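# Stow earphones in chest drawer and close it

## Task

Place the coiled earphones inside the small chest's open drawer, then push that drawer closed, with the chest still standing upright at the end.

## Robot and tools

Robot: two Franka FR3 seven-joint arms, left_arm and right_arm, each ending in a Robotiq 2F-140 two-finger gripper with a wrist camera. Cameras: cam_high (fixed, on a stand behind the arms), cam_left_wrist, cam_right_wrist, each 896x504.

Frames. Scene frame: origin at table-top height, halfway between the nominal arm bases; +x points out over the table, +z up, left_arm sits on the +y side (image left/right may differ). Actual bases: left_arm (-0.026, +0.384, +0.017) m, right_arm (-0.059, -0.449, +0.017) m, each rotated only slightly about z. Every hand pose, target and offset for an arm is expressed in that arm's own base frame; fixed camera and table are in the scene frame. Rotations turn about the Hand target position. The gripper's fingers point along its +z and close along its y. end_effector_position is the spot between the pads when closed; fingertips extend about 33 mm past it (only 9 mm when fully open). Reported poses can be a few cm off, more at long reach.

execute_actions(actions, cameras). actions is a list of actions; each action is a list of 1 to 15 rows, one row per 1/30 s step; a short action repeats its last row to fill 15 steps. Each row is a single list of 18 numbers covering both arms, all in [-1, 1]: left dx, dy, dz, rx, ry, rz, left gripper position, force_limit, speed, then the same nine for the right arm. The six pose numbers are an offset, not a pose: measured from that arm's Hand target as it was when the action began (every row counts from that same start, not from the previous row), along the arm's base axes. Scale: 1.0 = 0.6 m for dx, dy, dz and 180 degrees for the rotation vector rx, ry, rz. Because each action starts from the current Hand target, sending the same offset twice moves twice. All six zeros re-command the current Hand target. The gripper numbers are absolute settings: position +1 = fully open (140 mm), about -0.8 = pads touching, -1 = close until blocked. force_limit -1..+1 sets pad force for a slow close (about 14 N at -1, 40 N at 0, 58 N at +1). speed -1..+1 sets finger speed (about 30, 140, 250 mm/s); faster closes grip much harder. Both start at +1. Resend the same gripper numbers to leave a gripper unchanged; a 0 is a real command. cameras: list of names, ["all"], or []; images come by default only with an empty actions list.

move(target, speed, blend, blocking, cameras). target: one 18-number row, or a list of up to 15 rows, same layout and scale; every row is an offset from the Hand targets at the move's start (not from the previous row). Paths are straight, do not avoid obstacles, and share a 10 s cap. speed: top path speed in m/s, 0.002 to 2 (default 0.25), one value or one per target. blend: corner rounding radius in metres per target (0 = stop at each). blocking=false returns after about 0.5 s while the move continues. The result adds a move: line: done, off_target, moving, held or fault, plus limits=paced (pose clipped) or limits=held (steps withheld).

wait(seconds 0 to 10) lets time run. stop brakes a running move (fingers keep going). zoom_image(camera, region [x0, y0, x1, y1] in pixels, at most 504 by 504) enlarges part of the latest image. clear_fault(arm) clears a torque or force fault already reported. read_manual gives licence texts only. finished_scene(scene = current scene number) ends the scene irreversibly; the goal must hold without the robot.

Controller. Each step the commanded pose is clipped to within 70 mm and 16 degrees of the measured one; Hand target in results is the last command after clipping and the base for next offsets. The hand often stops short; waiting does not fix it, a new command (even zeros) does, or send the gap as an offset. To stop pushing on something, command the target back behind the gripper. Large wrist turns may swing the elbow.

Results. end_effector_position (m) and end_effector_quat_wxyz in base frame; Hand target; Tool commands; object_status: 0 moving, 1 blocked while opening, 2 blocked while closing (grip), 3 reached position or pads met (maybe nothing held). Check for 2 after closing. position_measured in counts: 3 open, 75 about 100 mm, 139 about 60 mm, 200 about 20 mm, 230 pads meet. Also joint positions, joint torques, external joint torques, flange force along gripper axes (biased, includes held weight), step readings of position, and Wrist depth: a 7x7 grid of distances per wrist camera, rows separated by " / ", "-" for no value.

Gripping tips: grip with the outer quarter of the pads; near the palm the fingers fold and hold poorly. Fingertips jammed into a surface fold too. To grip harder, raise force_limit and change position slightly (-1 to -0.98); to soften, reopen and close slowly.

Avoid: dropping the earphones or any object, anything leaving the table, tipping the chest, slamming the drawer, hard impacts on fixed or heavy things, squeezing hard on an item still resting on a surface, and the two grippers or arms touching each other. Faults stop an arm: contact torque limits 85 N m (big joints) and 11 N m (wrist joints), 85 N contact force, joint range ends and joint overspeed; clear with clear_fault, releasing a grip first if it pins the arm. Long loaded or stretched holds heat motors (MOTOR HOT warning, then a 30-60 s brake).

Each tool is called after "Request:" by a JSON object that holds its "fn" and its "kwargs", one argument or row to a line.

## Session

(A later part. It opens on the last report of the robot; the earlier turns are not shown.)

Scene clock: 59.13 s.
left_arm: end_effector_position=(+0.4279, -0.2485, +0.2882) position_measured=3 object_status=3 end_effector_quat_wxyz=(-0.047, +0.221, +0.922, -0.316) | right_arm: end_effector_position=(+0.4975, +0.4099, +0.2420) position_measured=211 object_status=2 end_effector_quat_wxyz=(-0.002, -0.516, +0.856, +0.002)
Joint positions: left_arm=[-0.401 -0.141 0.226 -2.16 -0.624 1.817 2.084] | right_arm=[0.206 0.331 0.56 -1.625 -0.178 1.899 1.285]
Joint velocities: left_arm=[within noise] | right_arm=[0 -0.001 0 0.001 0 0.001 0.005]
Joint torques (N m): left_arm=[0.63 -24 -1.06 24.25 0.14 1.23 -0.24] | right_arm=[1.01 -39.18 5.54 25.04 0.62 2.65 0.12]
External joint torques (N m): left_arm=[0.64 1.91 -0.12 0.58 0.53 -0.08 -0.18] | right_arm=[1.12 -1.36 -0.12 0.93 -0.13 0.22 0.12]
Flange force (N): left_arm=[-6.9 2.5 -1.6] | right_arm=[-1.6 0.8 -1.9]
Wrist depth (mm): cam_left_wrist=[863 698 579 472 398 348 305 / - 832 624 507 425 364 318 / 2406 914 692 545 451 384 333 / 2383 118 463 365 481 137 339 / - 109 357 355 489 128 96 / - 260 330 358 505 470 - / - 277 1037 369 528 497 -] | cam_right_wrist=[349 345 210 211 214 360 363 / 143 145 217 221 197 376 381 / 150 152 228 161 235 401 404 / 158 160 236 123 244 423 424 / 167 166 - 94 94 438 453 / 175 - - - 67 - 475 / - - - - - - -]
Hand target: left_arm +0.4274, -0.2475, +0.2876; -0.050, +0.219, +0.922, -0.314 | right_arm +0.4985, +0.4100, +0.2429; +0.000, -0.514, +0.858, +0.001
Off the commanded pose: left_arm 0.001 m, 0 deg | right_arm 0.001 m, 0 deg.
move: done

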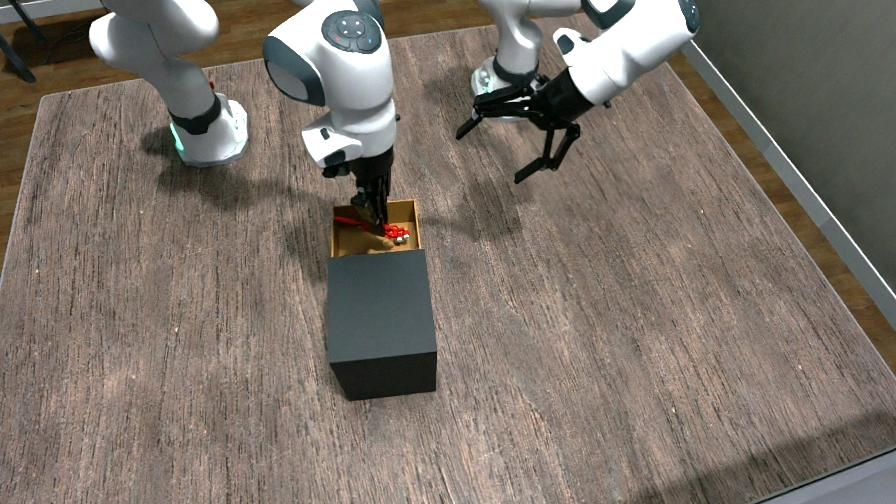

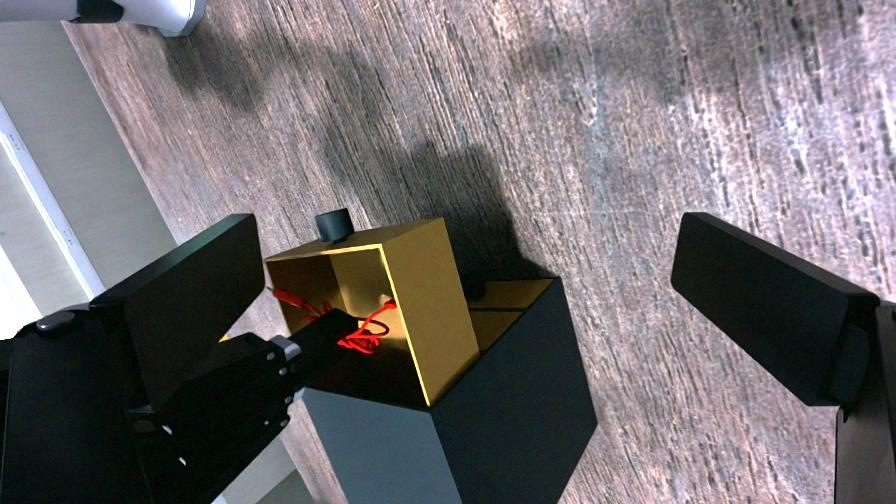

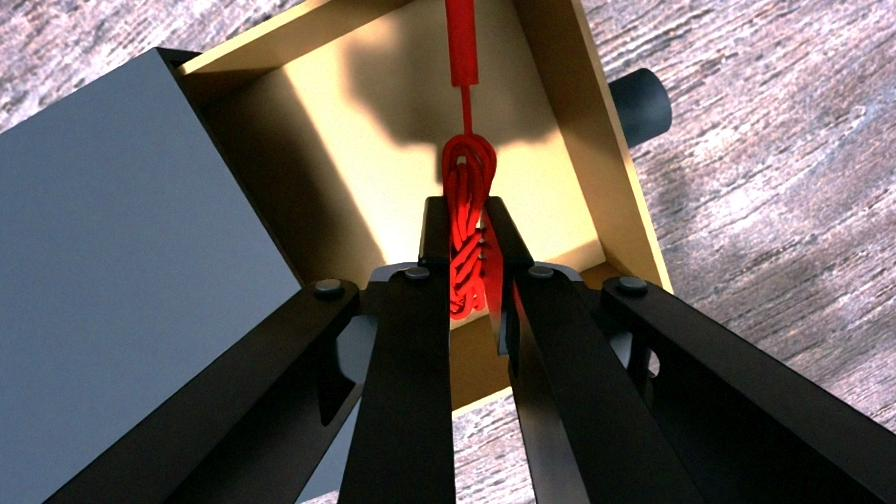

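Request:
{"fn": "move", "kwargs": {
  "target": [
    [0,0,0,0,0,0,1,1,1,0.005,0.02,0.06,0,0,-0.045,-1,-1,-1],
    [0,0,0,0,0,0,1,1,1,0.005,0.02,-0.02,0,0,-0.045,-1,-1,-1]
  ],
  "speed": [0.2,0.1],
  "cameras": ["all"]
}}

Request:
{"fn": "zoom_image", "kwargs": {
  "camera": "cam_high",
  "region": [280, 90, 460, 270]
}}

Request:
{"fn": "zoom_image", "kwargs": {
  "camera": "cam_left_wrist",
  "region": [120, 200, 480, 500]
}}

Scene clock: 63.47 s.
left_arm: end_effector_position=(+0.4279, -0.2485, +0.2882) position_measured=3 object_status=3 end_effector_quat_wxyz=(-0.047, +0.221, +0.922, -0.316) | right_arm: end_effector_position=(+0.5002, +0.4220, +0.2302) position_measured=211 object_status=2 end_effector_quat_wxyz=(-0.003, -0.454, +0.891, +0.002)
Joint positions: left_arm=[-0.401 -0.141 0.226 -2.16 -0.624 1.817 2.084] | right_arm=[0.264 0.365 0.514 -1.6 -0.183 1.912 1.439]
Joint velocities: left_arm=[within noise] | right_arm=[-0.001 0 0.001 0 0 0.004 0.003]
Joint torques (N m): left_arm=[0.61 -24.01 -1.02 24.26 0.13 1.24 -0.23] | right_arm=[0.69 -40.59 5.68 25.08 0.63 2.79 0.2]
External joint torques (N m): left_arm=[0.63 2.02 -0.07 0.53 0.53 -0.07 -0.17] | right_arm=[0.49 -0.88 -0.35 1.07 -0.14 0.37 0.2]
Flange force (N): left_arm=[-7.1 2.7 -1.5] | right_arm=[-2.7 0.0 -1.5]
Wrist depth (mm): cam_left_wrist=[898 698 579 469 401 345 304 / - 826 635 509 423 363 317 / 2253 918 686 545 451 384 333 / - 118 456 365 483 137 339 / - 109 354 362 487 128 96 / - 240 318 352 508 469 - / - 250 1096 384 535 494 -] | cam_right_wrist=[337 144 198 199 161 349 350 / 131 201 207 210 188 366 368 / 138 142 216 214 222 384 390 / 145 148 224 123 226 400 414 / 154 153 - 94 94 424 438 / - - - - 67 - 458 / - - - - - - -]
Hand target: left_arm +0.4274, -0.2475, +0.2876; -0.050, +0.219, +0.922, -0.314 | right_arm +0.5015, +0.4220, +0.2309; +0.000, -0.452, +0.892, +0.001
Off the commanded pose: left_arm 0.001 m, 0 deg | right_arm 0.001 m, 0 deg.
move: done

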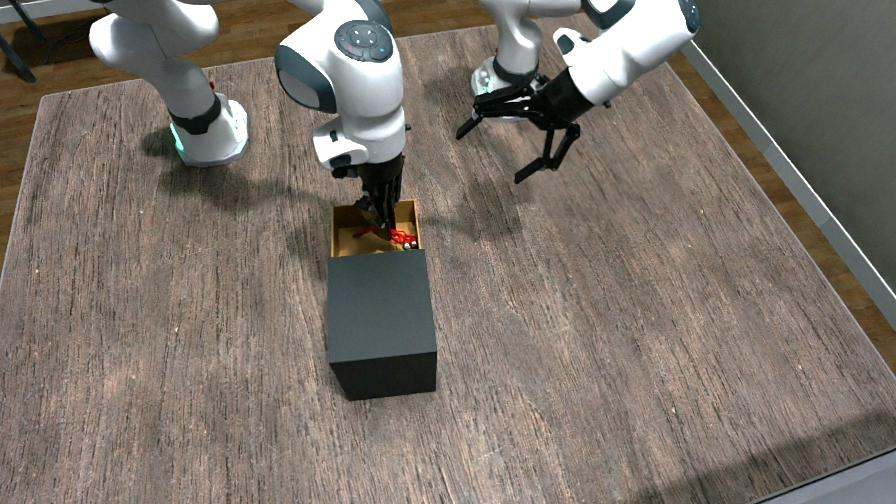

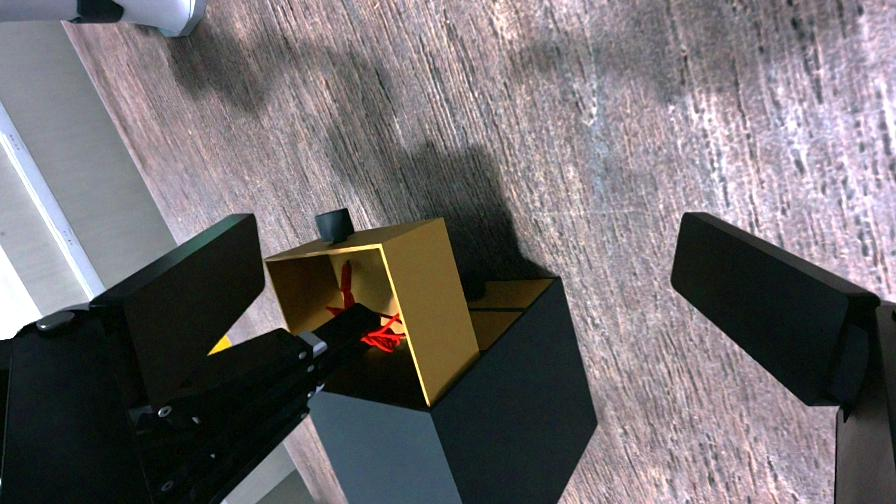

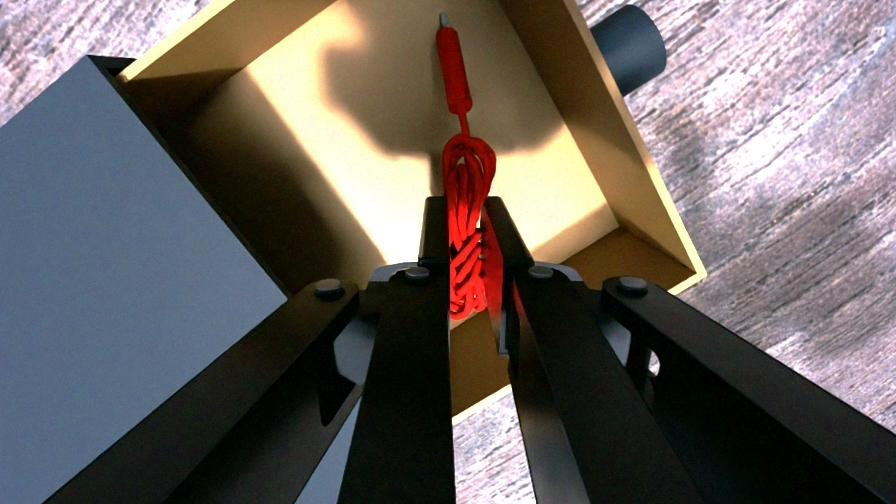

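Scaled by 2.800 from the camera's 896x504 image, which has a finer 1280x720 frame.

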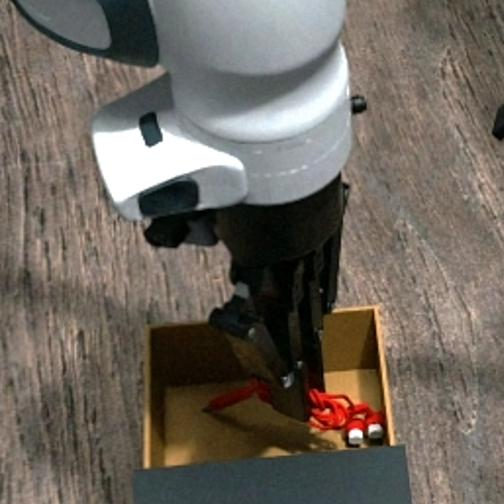

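Scaled by 1.400 from the camera's 896x504 image, which has a finer 1280x720 frame.

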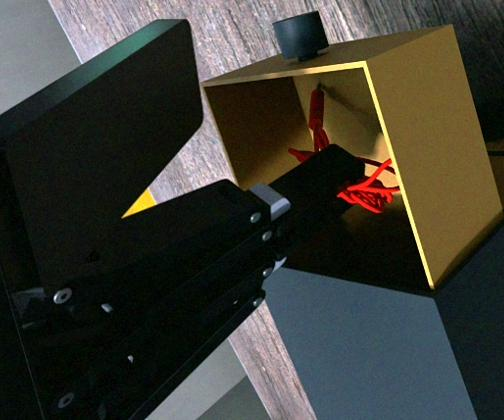

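Request:
{"fn": "move", "kwargs": {
  "target": [0,0,0,0,0,0,1,1,1,0,0,-0.0715,0,0,0,-1,-1,-1],
  "speed": 0.08,
  "cameras": ["all"]
}}

Request:
{"fn": "zoom_image", "kwargs": {
  "camera": "cam_high",
  "region": [280, 90, 460, 270]
}}

Request:
{"fn": "zoom_image", "kwargs": {
  "camera": "cam_left_wrist",
  "region": [120, 200, 480, 500]
}}

Scene clock: 65.27 s.
left_arm: end_effector_position=(+0.4279, -0.2485, +0.2882) position_measured=3 object_status=3 end_effector_quat_wxyz=(-0.047, +0.221, +0.922, -0.316) | right_arm: end_effector_position=(+0.5005, +0.4216, +0.1879) position_measured=211 object_status=2 end_effector_quat_wxyz=(-0.002, -0.454, +0.891, +0.001)
Joint positions: left_arm=[-0.401 -0.141 0.226 -2.16 -0.624 1.817 2.084] | right_arm=[0.266 0.394 0.503 -1.67 -0.202 2.008 1.452]
Joint velocities: left_arm=[within noise] | right_arm=[0 -0.001 0.001 0.001 -0.001 0.004 0.002]
Joint torques (N m): left_arm=[0.64 -24 -1.07 24.22 0.15 1.23 -0.29] | right_arm=[1.07 -40.77 6.11 24.8 0.61 2.75 0.17]
External joint torques (N m): left_arm=[0.64 2.05 -0.14 0.5 0.54 -0.07 -0.23] | right_arm=[1.04 -0.39 -0.19 1.04 -0.13 0.33 0.17]
Flange force (N): left_arm=[-7.1 2.6 -1.4] | right_arm=[-5.0 0.2 -0.8]
Wrist depth (mm): cam_left_wrist=[914 706 582 475 402 347 304 / - 837 624 507 425 365 317 / 3260 946 692 546 450 383 334 / - 118 452 507 482 137 340 / - 109 327 360 489 128 96 / - 246 323 370 506 466 - / - 232 1126 356 529 495 -] | cam_right_wrist=[- 134 159 160 128 119 310 / - 163 167 168 170 319 327 / 167 170 174 164 179 153 345 / - 179 181 124 188 160 365 / - 110 - 94 94 135 389 / - - - - 67 - 408 / - - - - - - -]
Hand target: left_arm +0.4274, -0.2475, +0.2876; -0.050, +0.219, +0.922, -0.314 | right_arm +0.5015, +0.4220, +0.1880; +0.000, -0.452, +0.892, +0.001
Off the commanded pose: left_arm 0.001 m, 0 deg | right_arm 0.001 m, 0 deg.
move: done

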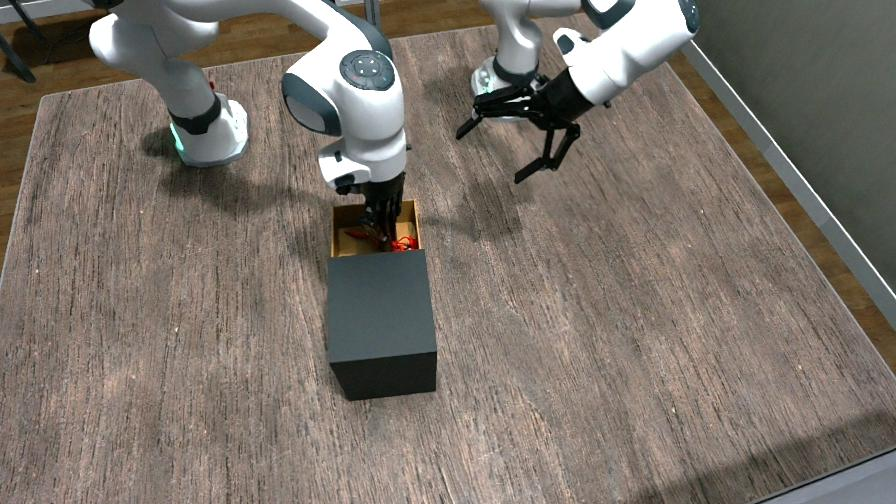

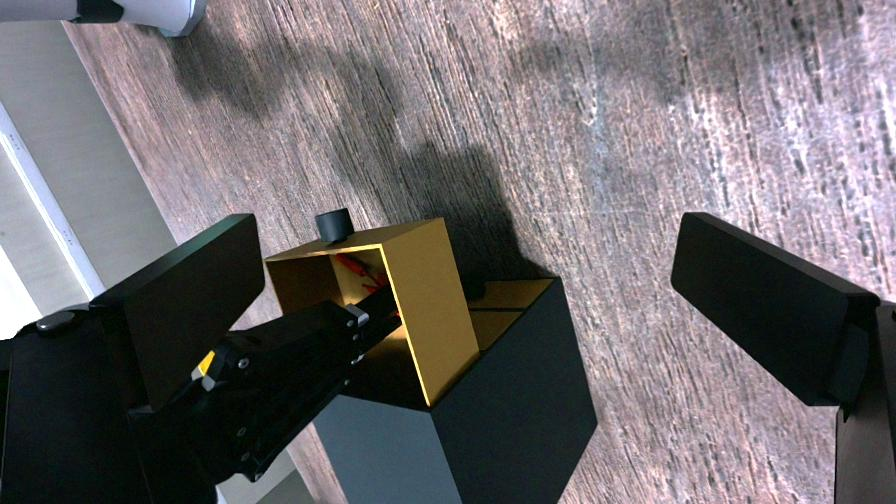

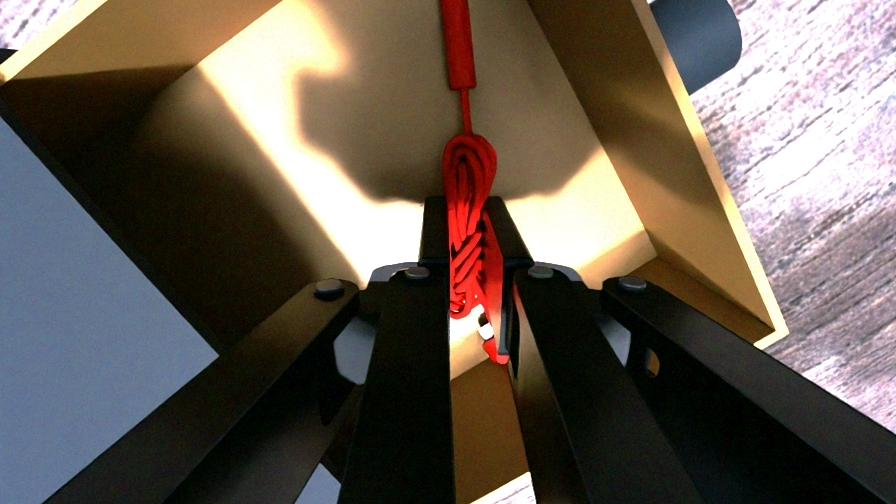

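Scaled by 2.800 from the camera's 896x504 image, which has a finer 1280x720 frame.

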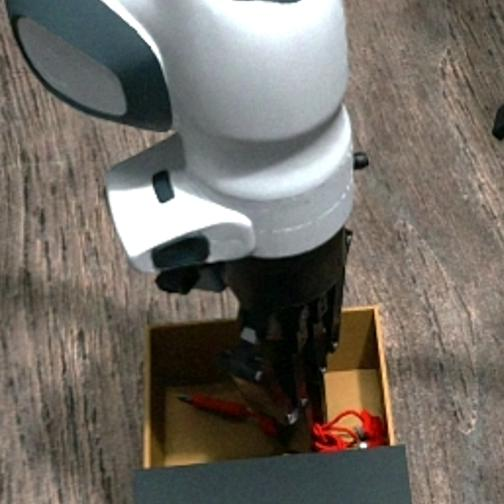

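Scaled by 1.400 from the camera's 896x504 image, which has a finer 1280x720 frame.

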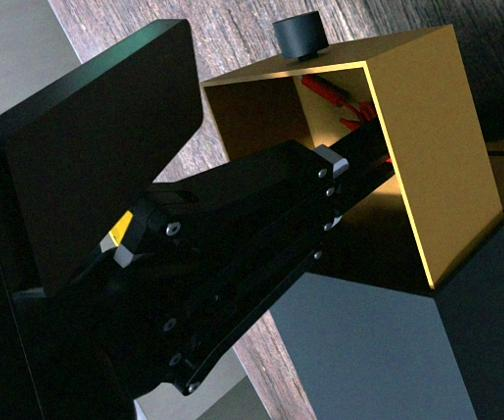

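Request:
{"fn": "move", "kwargs": {
  "target": [
    [0,0,0,0,0,0,1,1,1,0,0,-0.004,0,0,0,-0.3,-1,-0.7],
    [0,0,0,0,0,0,1,1,1,0,0,0.19,0,0,0,-0.3,-1,-0.7]
  ],
  "speed": [0.1,0.15],
  "cameras": ["all"]
}}

Request:
{"fn": "zoom_image", "kwargs": {
  "camera": "cam_right_wrist",
  "region": [300, 0, 760, 400]
}}

Request:
{"fn": "zoom_image", "kwargs": {
  "camera": "cam_left_wrist",
  "region": [220, 180, 580, 480]
}}

Scene clock: 68.47 s.
left_arm: end_effector_position=(+0.4279, -0.2485, +0.2882) position_measured=3 object_status=3 end_effector_quat_wxyz=(-0.047, +0.221, +0.922, -0.316) | right_arm: end_effector_position=(+0.5028, +0.4214, +0.3023) position_measured=167 object_status=3 end_effector_quat_wxyz=(+0.001, -0.449, +0.894, +0.000)
Joint positions: left_arm=[-0.401 -0.141 0.226 -2.16 -0.624 1.817 2.084] | right_arm=[0.273 0.346 0.522 -1.441 -0.173 1.745 1.439]
Joint velocities: left_arm=[within noise] | right_arm=[0 0 0 0 0 -0.004 0]
Joint torques (N m): left_arm=[0.64 -24.01 -1.09 24.21 0.14 1.23 -0.27] | right_arm=[0.57 -39.47 5.96 25.94 0.99 2.14 -0.23]
External joint torques (N m): left_arm=[0.72 1.97 -0.08 0.49 0.54 -0.07 -0.21] | right_arm=[0.57 0.01 0.49 1.76 0.2 -0.31 -0.23]
Flange force (N): left_arm=[-6.8 2.6 -1.5] | right_arm=[-10.2 -1.9 -5.8]
Wrist depth (mm): cam_left_wrist=[879 710 576 473 396 346 304 / - 823 631 504 427 364 318 / - 901 696 546 451 384 331 / - 118 439 379 478 137 340 / - 109 455 375 485 128 96 / - 241 410 359 501 468 - / - 272 450 369 531 497 -] | cam_right_wrist=[405 408 265 266 406 414 414 / 427 203 277 279 287 435 438 / 214 211 285 291 294 461 461 / 223 224 221 301 169 484 490 / 236 79 94 270 - 93 514 / - 79 - 541 - 73 70 / - - - 581 - - -]
Hand target: left_arm +0.4274, -0.2475, +0.2876; -0.050, +0.219, +0.922, -0.314 | right_arm +0.5015, +0.4220, +0.3020; +0.000, -0.452, +0.892, +0.001
Off the commanded pose: left_arm 0.001 m, 0 deg | right_arm 0.001 m, 0 deg.
move: done

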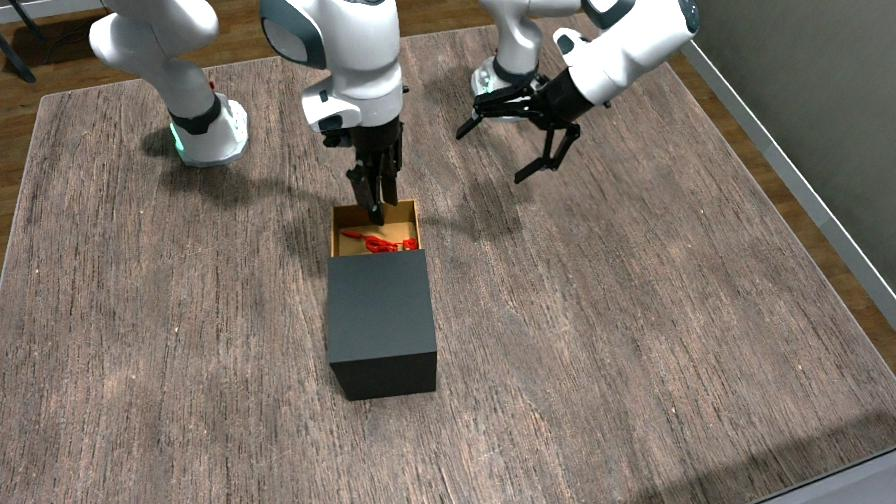

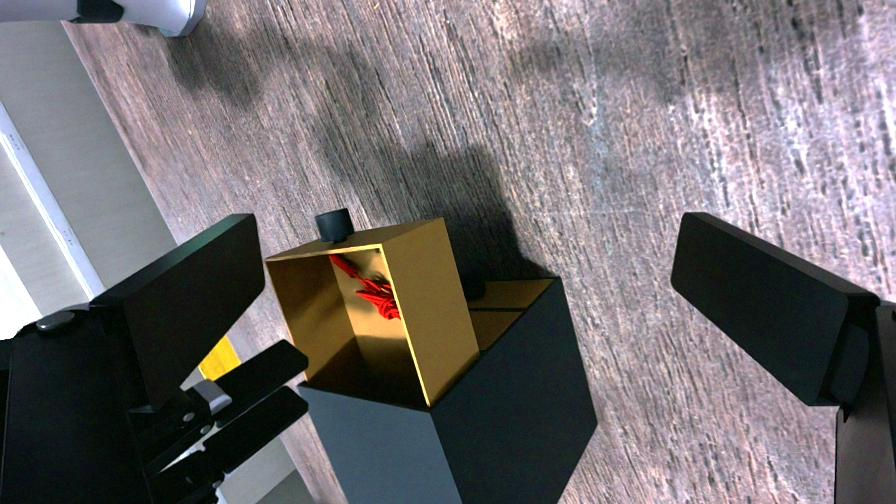

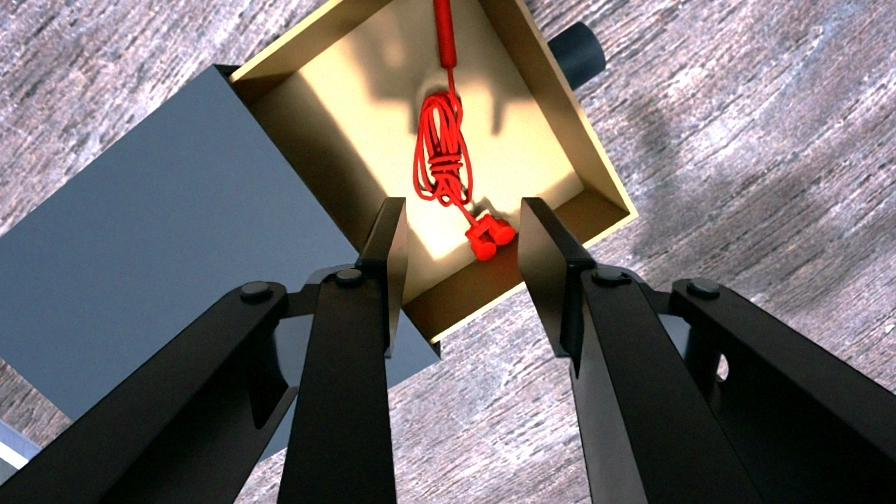

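Scaled by 1.096 from the camera's 896x504 image, which has a finer 1280x720 frame.

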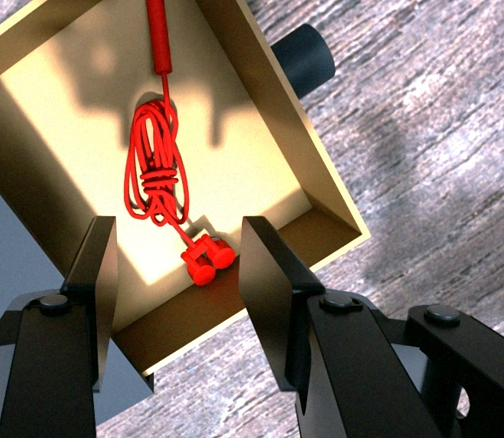

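Scaled by 1.400 from the camera's 896x504 image, which has a finer 1280x720 frame.

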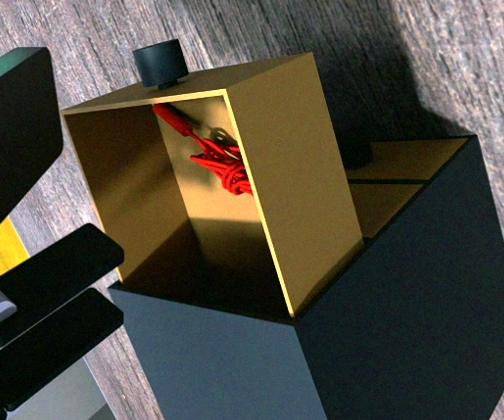

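Request:
{"fn": "move", "kwargs": {
  "target": [
    [0,0,0,0,0,0,1,1,1,-0.2158,-0.0283,0,0,0,0.184,-1,-1,0],
    [0,0,0,0,0,0,1,1,1,-0.2158,-0.0283,-0.165,0,0,0.184,-1,-1,0]
  ],
  "speed": [0.35,0.25],
  "blend": [0.03,0],
  "cameras": ["all"]
}}

Request:
{"fn": "zoom_image", "kwargs": {
  "camera": "cam_left_wrist",
  "region": [120, 130, 580, 480]
}}

Scene clock: 90.13 s.
left_arm: end_effector_position=(+0.4279, -0.2485, +0.2882) position_measured=3 object_status=3 end_effector_quat_wxyz=(-0.047, +0.221, +0.922, -0.316) | right_arm: end_effector_position=(+0.3708, +0.4053, +0.2028) position_measured=233 object_status=3 end_effector_quat_wxyz=(+0.002, +0.685, -0.729, -0.001)
Joint positions: left_arm=[-0.401 -0.141 0.226 -2.16 -0.624 1.817 2.084] | right_arm=[0.198 0.03 0.635 -2.083 -0.017 2.104 0.904]
Joint velocities: left_arm=[within noise] | right_arm=[-0.001 -0.001 0.001 0.001 0 0.002 -0.006]
Joint torques (N m): left_arm=[0.66 -24.01 -1.07 24.22 0.14 1.24 -0.27] | right_arm=[0.16 -26.51 0.84 24.65 0.67 2.75 -0.2]
External joint torques (N m): left_arm=[0.73 1.87 -0.08 0.57 0.52 -0.07 -0.2] | right_arm=[0.13 -0.56 0.22 0.87 0.02 0.3 -0.2]
Flange force (N): left_arm=[-6.8 2.5 -1.6] | right_arm=[-0.4 -0.4 -1.3]
Wrist depth (mm): cam_left_wrist=[895 702 578 473 397 347 305 / 2503 823 629 508 424 363 317 / 244 295 642 546 451 382 333 / 236 118 445 521 478 137 342 / - 109 455 354 487 128 96 / - 2608 486 362 506 465 - / - 2503 1087 369 538 496 -] | cam_right_wrist=[172 171 317 322 325 326 328 / 180 180 332 339 341 344 346 / 190 182 346 357 360 361 365 / 199 204 154 123 377 383 385 / 210 213 - 88 88 402 412 / - - - - 70 - 433 / - - - - - - -]
Hand target: left_arm +0.4274, -0.2475, +0.2876; -0.050, +0.219, +0.922, -0.314 | right_arm +0.3720, +0.4051, +0.2030; +0.000, +0.687, -0.726, -0.001
Off the commanded pose: left_arm 0.001 m, 0 deg | right_arm 0.001 m, 0 deg.
move: done

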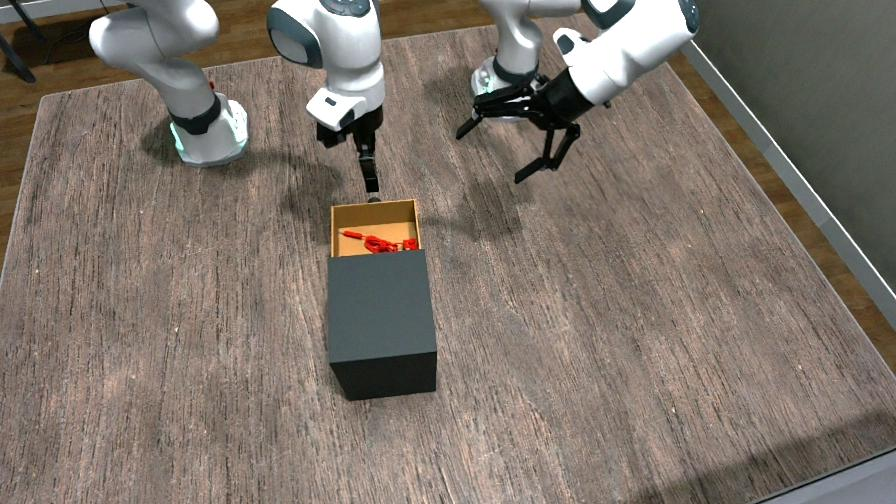

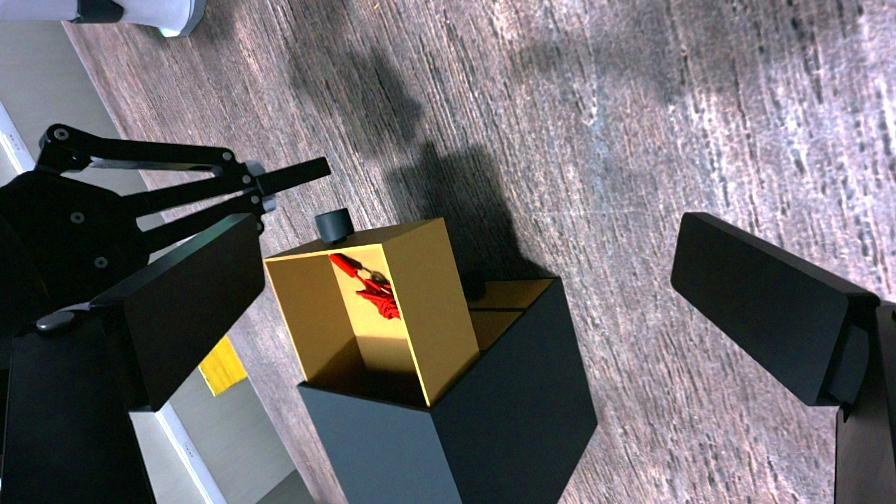

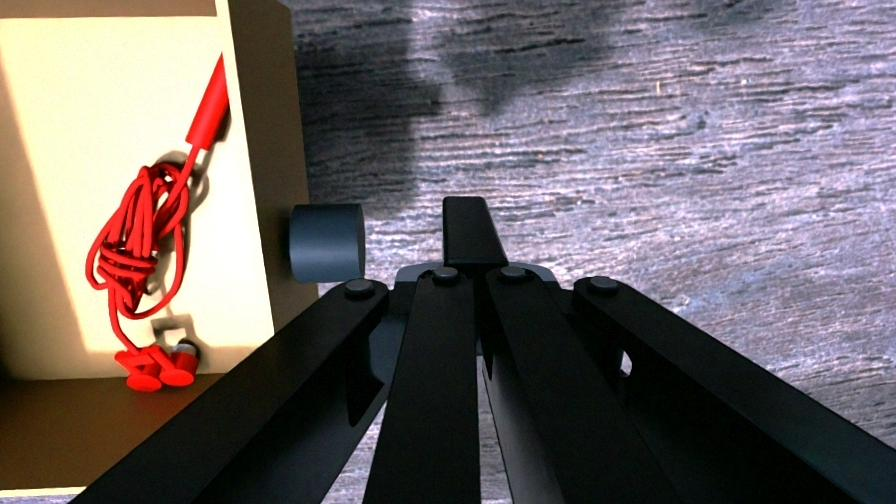

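Scaled by 1.096 from the camera's 896x504 image, which has a finer 1280x720 frame.

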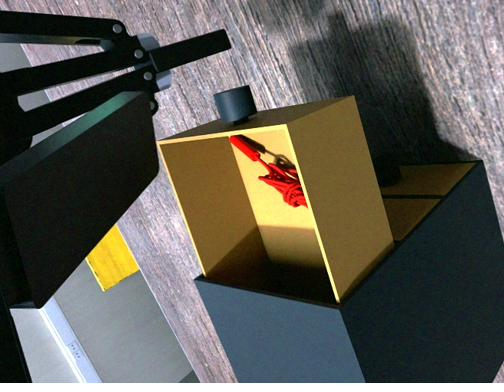

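Request:
{"fn": "move", "kwargs": {
  "target": [
    [0,0,0,0,0,0,1,1,1,0.0367,-0.002,0,0,0,0,-1,-1,0],
    [0,0,0,0,0,0,1,1,1,0.23,-0.0138,0,0,0,0,-1,-1,0]
  ],
  "speed": [0.12,0.06],
  "blend": [0.01,0],
  "cameras": ["all"]
}}

Scene clock: 93.47 s.
left_arm: end_effector_position=(+0.4279, -0.2485, +0.2882) position_measured=3 object_status=3 end_effector_quat_wxyz=(-0.047, +0.221, +0.922, -0.316) | right_arm: end_effector_position=(+0.5101, +0.3973, +0.2034) position_measured=233 object_status=3 end_effector_quat_wxyz=(-0.001, +0.684, -0.729, -0.001)
Joint positions: left_arm=[-0.401 -0.141 0.226 -2.16 -0.624 1.817 2.084] | right_arm=[0.178 0.357 0.554 -1.692 -0.2 1.993 0.85]
Joint velocities: left_arm=[within noise] | right_arm=[-0.001 -0.001 0.001 0.002 -0.003 -0.003 -0.005]
Joint torques (N m): left_arm=[0.64 -23.96 -1.05 24.25 0.13 1.24 -0.26] | right_arm=[0.43 -38.54 6.2 25.38 0.45 2.22 -0.3]
External joint torques (N m): left_arm=[0.7 2.16 -0.07 0.45 0.53 -0.07 -0.2] | right_arm=[0.43 0.11 -0.03 1.4 -0.24 -0.27 -0.3]
Flange force (N): left_arm=[-7.2 2.9 -1.4] | right_arm=[-5.5 -6.1 -2.6]
Wrist depth (mm): cam_left_wrist=[863 700 575 473 399 346 305 / - 840 631 506 424 363 318 / - 932 692 548 450 385 334 / - 118 758 590 486 137 340 / - 110 746 499 492 128 96 / - 277 346 362 502 469 - / - 275 421 367 535 494 -] | cam_right_wrist=[100 101 144 320 322 322 325 / - 107 143 338 338 341 343 / 112 112 143 351 357 359 360 / 118 118 129 136 376 381 383 / 125 125 - 88 88 399 408 / - - - - 70 - 430 / - - - - - - -]
Hand target: left_arm +0.4274, -0.2475, +0.2876; -0.050, +0.219, +0.922, -0.314 | right_arm +0.5100, +0.3968, +0.2030; +0.000, +0.687, -0.726, -0.001
Off the commanded pose: left_arm 0.001 m, 0 deg | right_arm 0.001 m, 1 deg.
move: done

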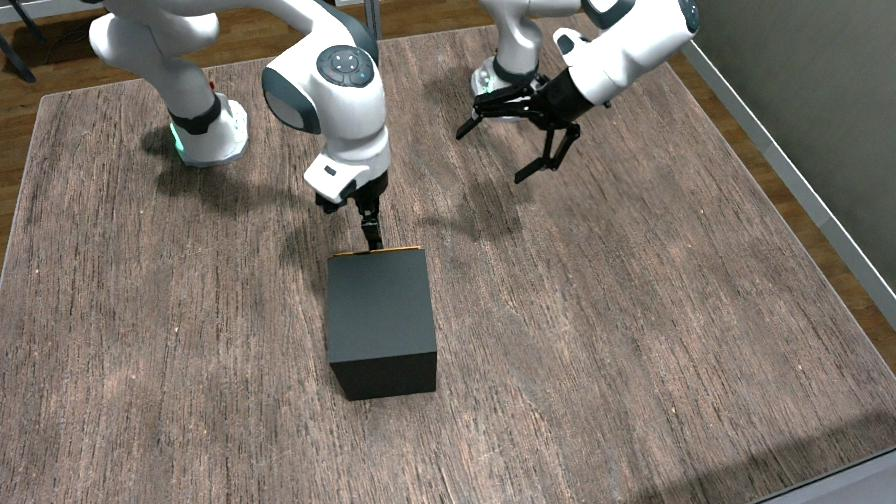

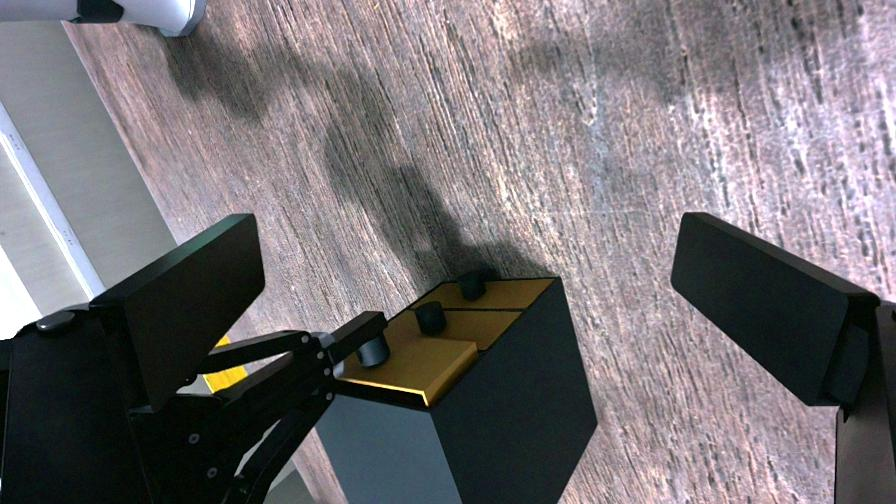

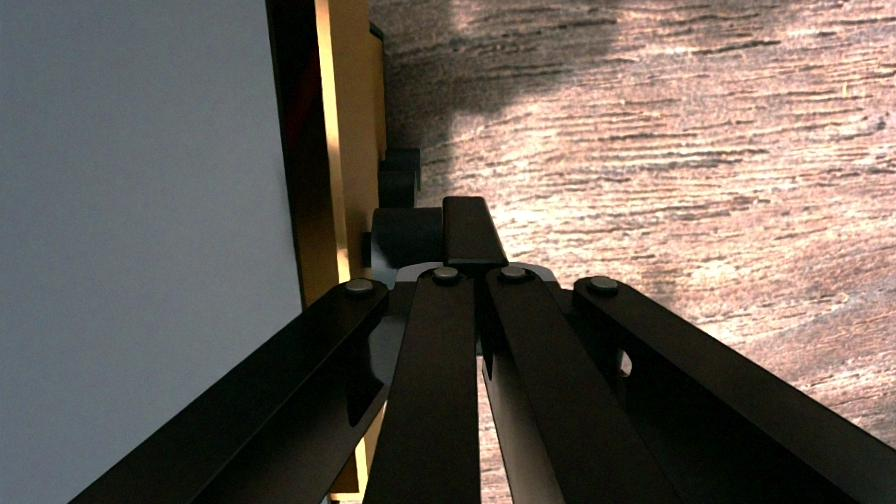

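Request:
{"fn": "move", "kwargs": {
  "target": [0,0,0,0,0,0,1,1,1,0.02,-0.0012,0,0,0,0,-1,-1,0],
  "speed": 0.03,
  "cameras": ["all"]
}}

Request:
{"fn": "zoom_image", "kwargs": {
  "camera": "cam_left_wrist",
  "region": [280, 230, 600, 470]
}}

Request:
{"fn": "zoom_image", "kwargs": {
  "camera": "cam_high",
  "region": [300, 190, 460, 300]
}}

Scene clock: 94.87 s.
left_arm: end_effector_position=(+0.4279, -0.2485, +0.2882) position_measured=3 object_status=3 end_effector_quat_wxyz=(-0.047, +0.221, +0.922, -0.316) | right_arm: end_effector_position=(+0.5215, +0.3972, +0.2035) position_measured=233 object_status=3 end_effector_quat_wxyz=(-0.001, +0.685, -0.729, -0.002)
Joint positions: left_arm=[-0.401 -0.141 0.226 -2.16 -0.624 1.817 2.084] | right_arm=[0.178 0.388 0.552 -1.649 -0.214 1.977 0.843]
Joint velocities: left_arm=[within noise] | right_arm=[0.001 0.002 0 0.003 -0.004 -0.003 -0.003]
Joint torques (N m): left_arm=[0.64 -24.02 -1.05 24.26 0.14 1.23 -0.23] | right_arm=[0.18 -39.8 6.55 26.11 0.45 2.32 -0.19]
External joint torques (N m): left_arm=[0.72 1.91 -0.04 0.58 0.54 -0.07 -0.17] | right_arm=[0.32 -0.07 -0.02 2.16 -0.24 -0.17 -0.19]
Flange force (N): left_arm=[-6.9 2.6 -1.7] | right_arm=[-7.4 -8.4 -3.7]
Wrist depth (mm): cam_left_wrist=[928 692 580 469 399 345 304 / - 826 632 504 427 366 318 / - 918 690 545 452 385 333 / 2360 118 760 590 479 137 340 / - 109 823 472 486 128 96 / - 284 339 385 503 470 - / - 274 335 361 529 495 -] | cam_right_wrist=[100 100 102 319 322 324 325 / - 107 109 336 340 340 342 / - 112 118 351 359 360 361 / 117 118 121 136 376 382 384 / 125 125 - 88 88 400 408 / - - - - 70 - 431 / - - - - - - -]
Hand target: left_arm +0.4274, -0.2475, +0.2876; -0.050, +0.219, +0.922, -0.314 | right_arm +0.5220, +0.3961, +0.2030; +0.000, +0.687, -0.726, -0.001
Off the commanded pose: left_arm 0.001 m, 0 deg | right_arm 0.001 m, 0 deg.
move: done

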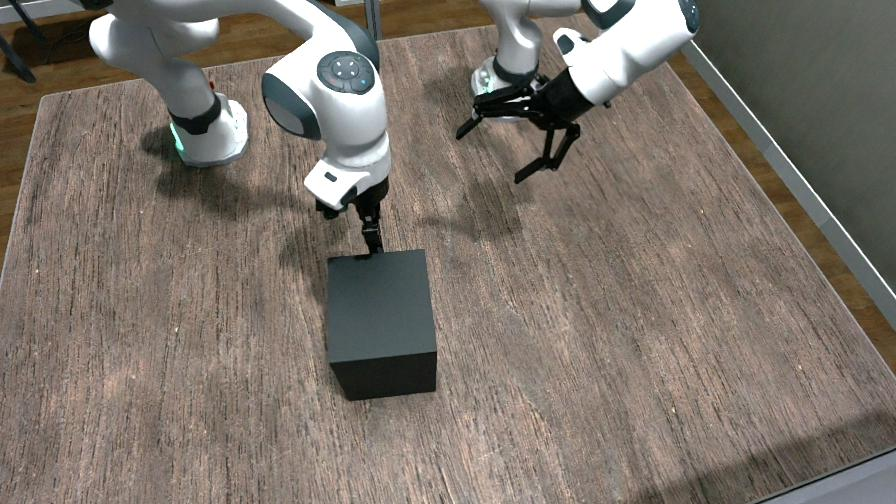

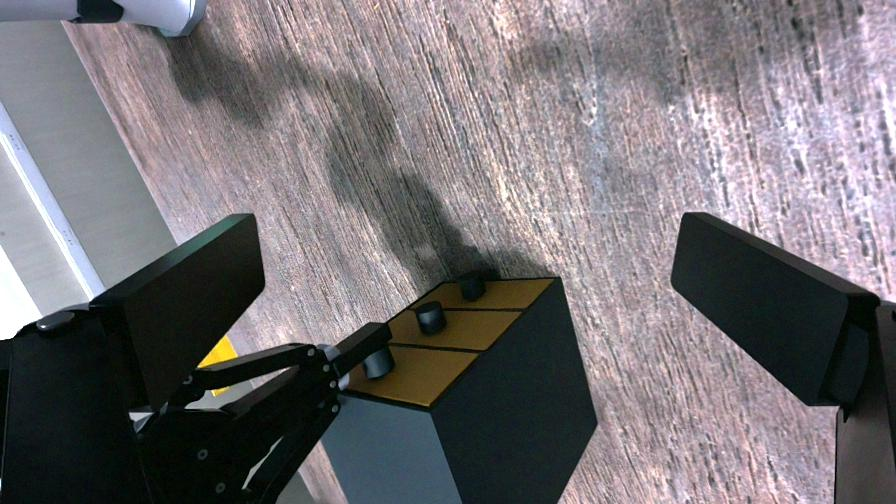

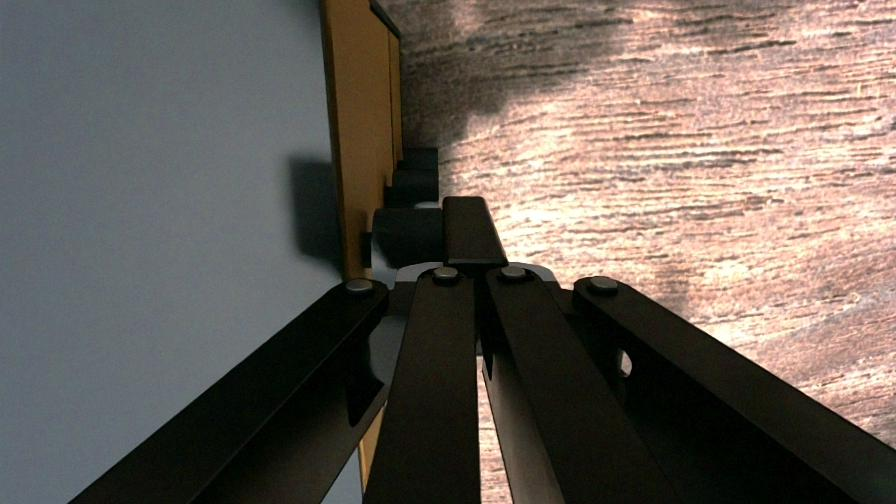

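Scaled by 1.575 from the camera's 896x504 image, which has a finer 1280x720 frame.

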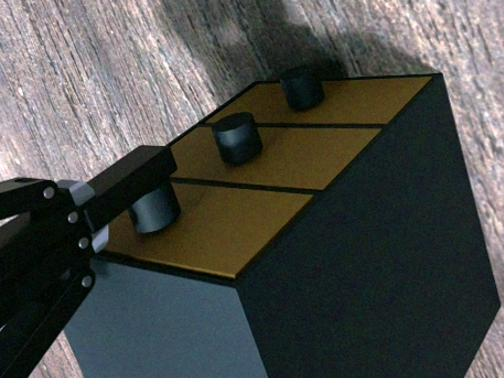

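Scaled by 3.150 from the camera's 896x504 image, which has a finer 1280x720 frame.

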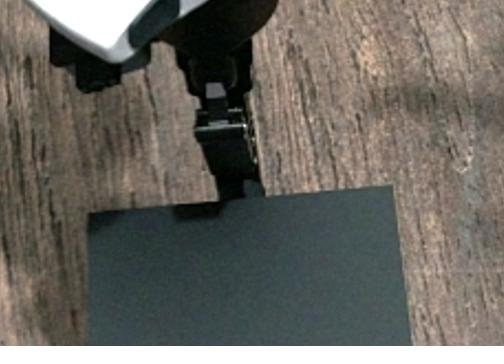

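Request:
{"fn": "move", "kwargs": {
  "target": [0,0,0,0,0,0,1,1,1,0.0058,-0.0003,0,0,0,0,-1,-1,0],
  "speed": 0.02,
  "cameras": ["cam_left_wrist"]
}}

Request:
{"fn": "zoom_image", "kwargs": {
  "camera": "cam_left_wrist",
  "region": [280, 230, 600, 470]
}}

Scene clock: 96.00 s.
left_arm: end_effector_position=(+0.4279, -0.2485, +0.2882) position_measured=3 object_status=3 end_effector_quat_wxyz=(-0.047, +0.221, +0.922, -0.316) | right_arm: end_effector_position=(+0.5230, +0.3969, +0.2035) position_measured=233 object_status=3 end_effector_quat_wxyz=(+0.001, +0.686, -0.728, -0.002)
Joint positions: left_arm=[-0.401 -0.141 0.226 -2.16 -0.624 1.817 2.084] | right_arm=[0.179 0.397 0.552 -1.636 -0.217 1.968 0.841]
Joint velocities: left_arm=[within noise] | right_arm=[0.001 0.002 0 0.002 -0.001 -0.003 -0.002]
Joint torques (N m): left_arm=[0.65 -24.06 -1.1 24.22 0.14 1.24 -0.28] | right_arm=[-0.06 -38.89 5.87 26.13 0.02 2.78 -0.23]
External joint torques (N m): left_arm=[0.67 1.75 -0.15 0.59 0.53 -0.07 -0.21] | right_arm=[-0.15 1.08 -1.01 2.28 -0.69 0.31 -0.24]
Flange force (N): left_arm=[-6.5 2.2 -1.6] | right_arm=[-9.5 -12.3 -1.7]
Wrist depth (mm): cam_left_wrist=[918 706 582 473 403 347 304 / - 834 632 508 425 362 317 / - 911 690 540 452 384 334 / - 118 762 590 480 137 340 / - 109 818 447 488 128 96 / - 276 346 374 507 466 - / - 275 330 366 529 495 -] | cam_right_wrist=[100 100 103 320 322 325 327 / 105 107 109 336 340 342 343 / - 112 115 351 358 359 362 / 117 117 121 136 376 380 384 / 124 125 94 88 88 401 410 / - - - - 70 - 432 / - - - - - - -]
Hand target: left_arm +0.4274, -0.2475, +0.2876; -0.050, +0.219, +0.922, -0.314 | right_arm +0.5255, +0.3959, +0.2030; +0.000, +0.687, -0.726, -0.001
Off the commanded pose: left_arm 0.001 m, 0 deg | right_arm 0.003 m, 0 deg.
move: done
Images, in order (width x height): cam_left_wrist 896x504.

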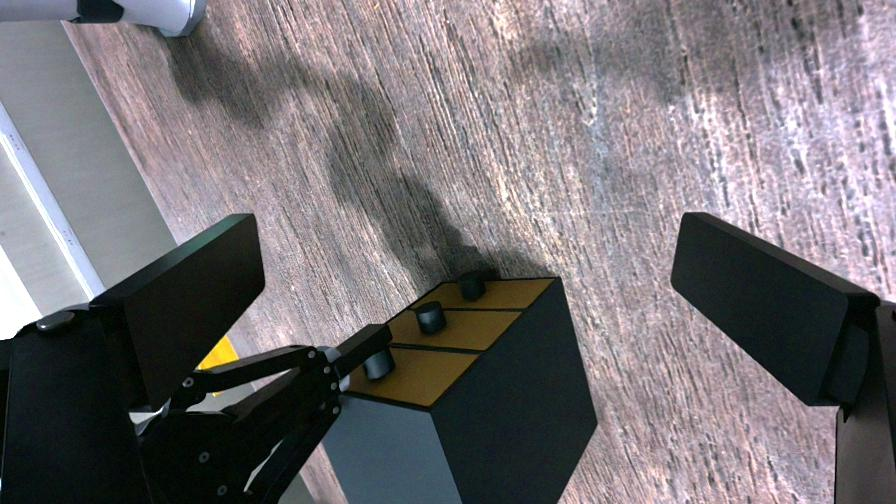

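Scaled by 1.575 from the camera's 896x504 image, which has a finer 1280x720 frame.

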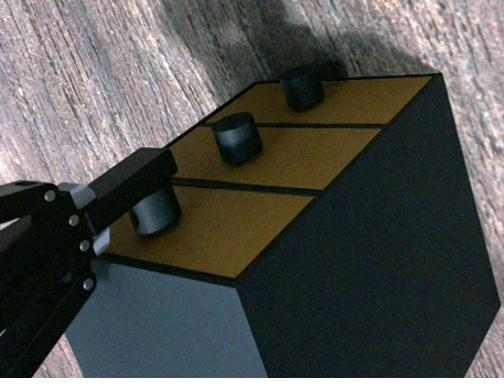

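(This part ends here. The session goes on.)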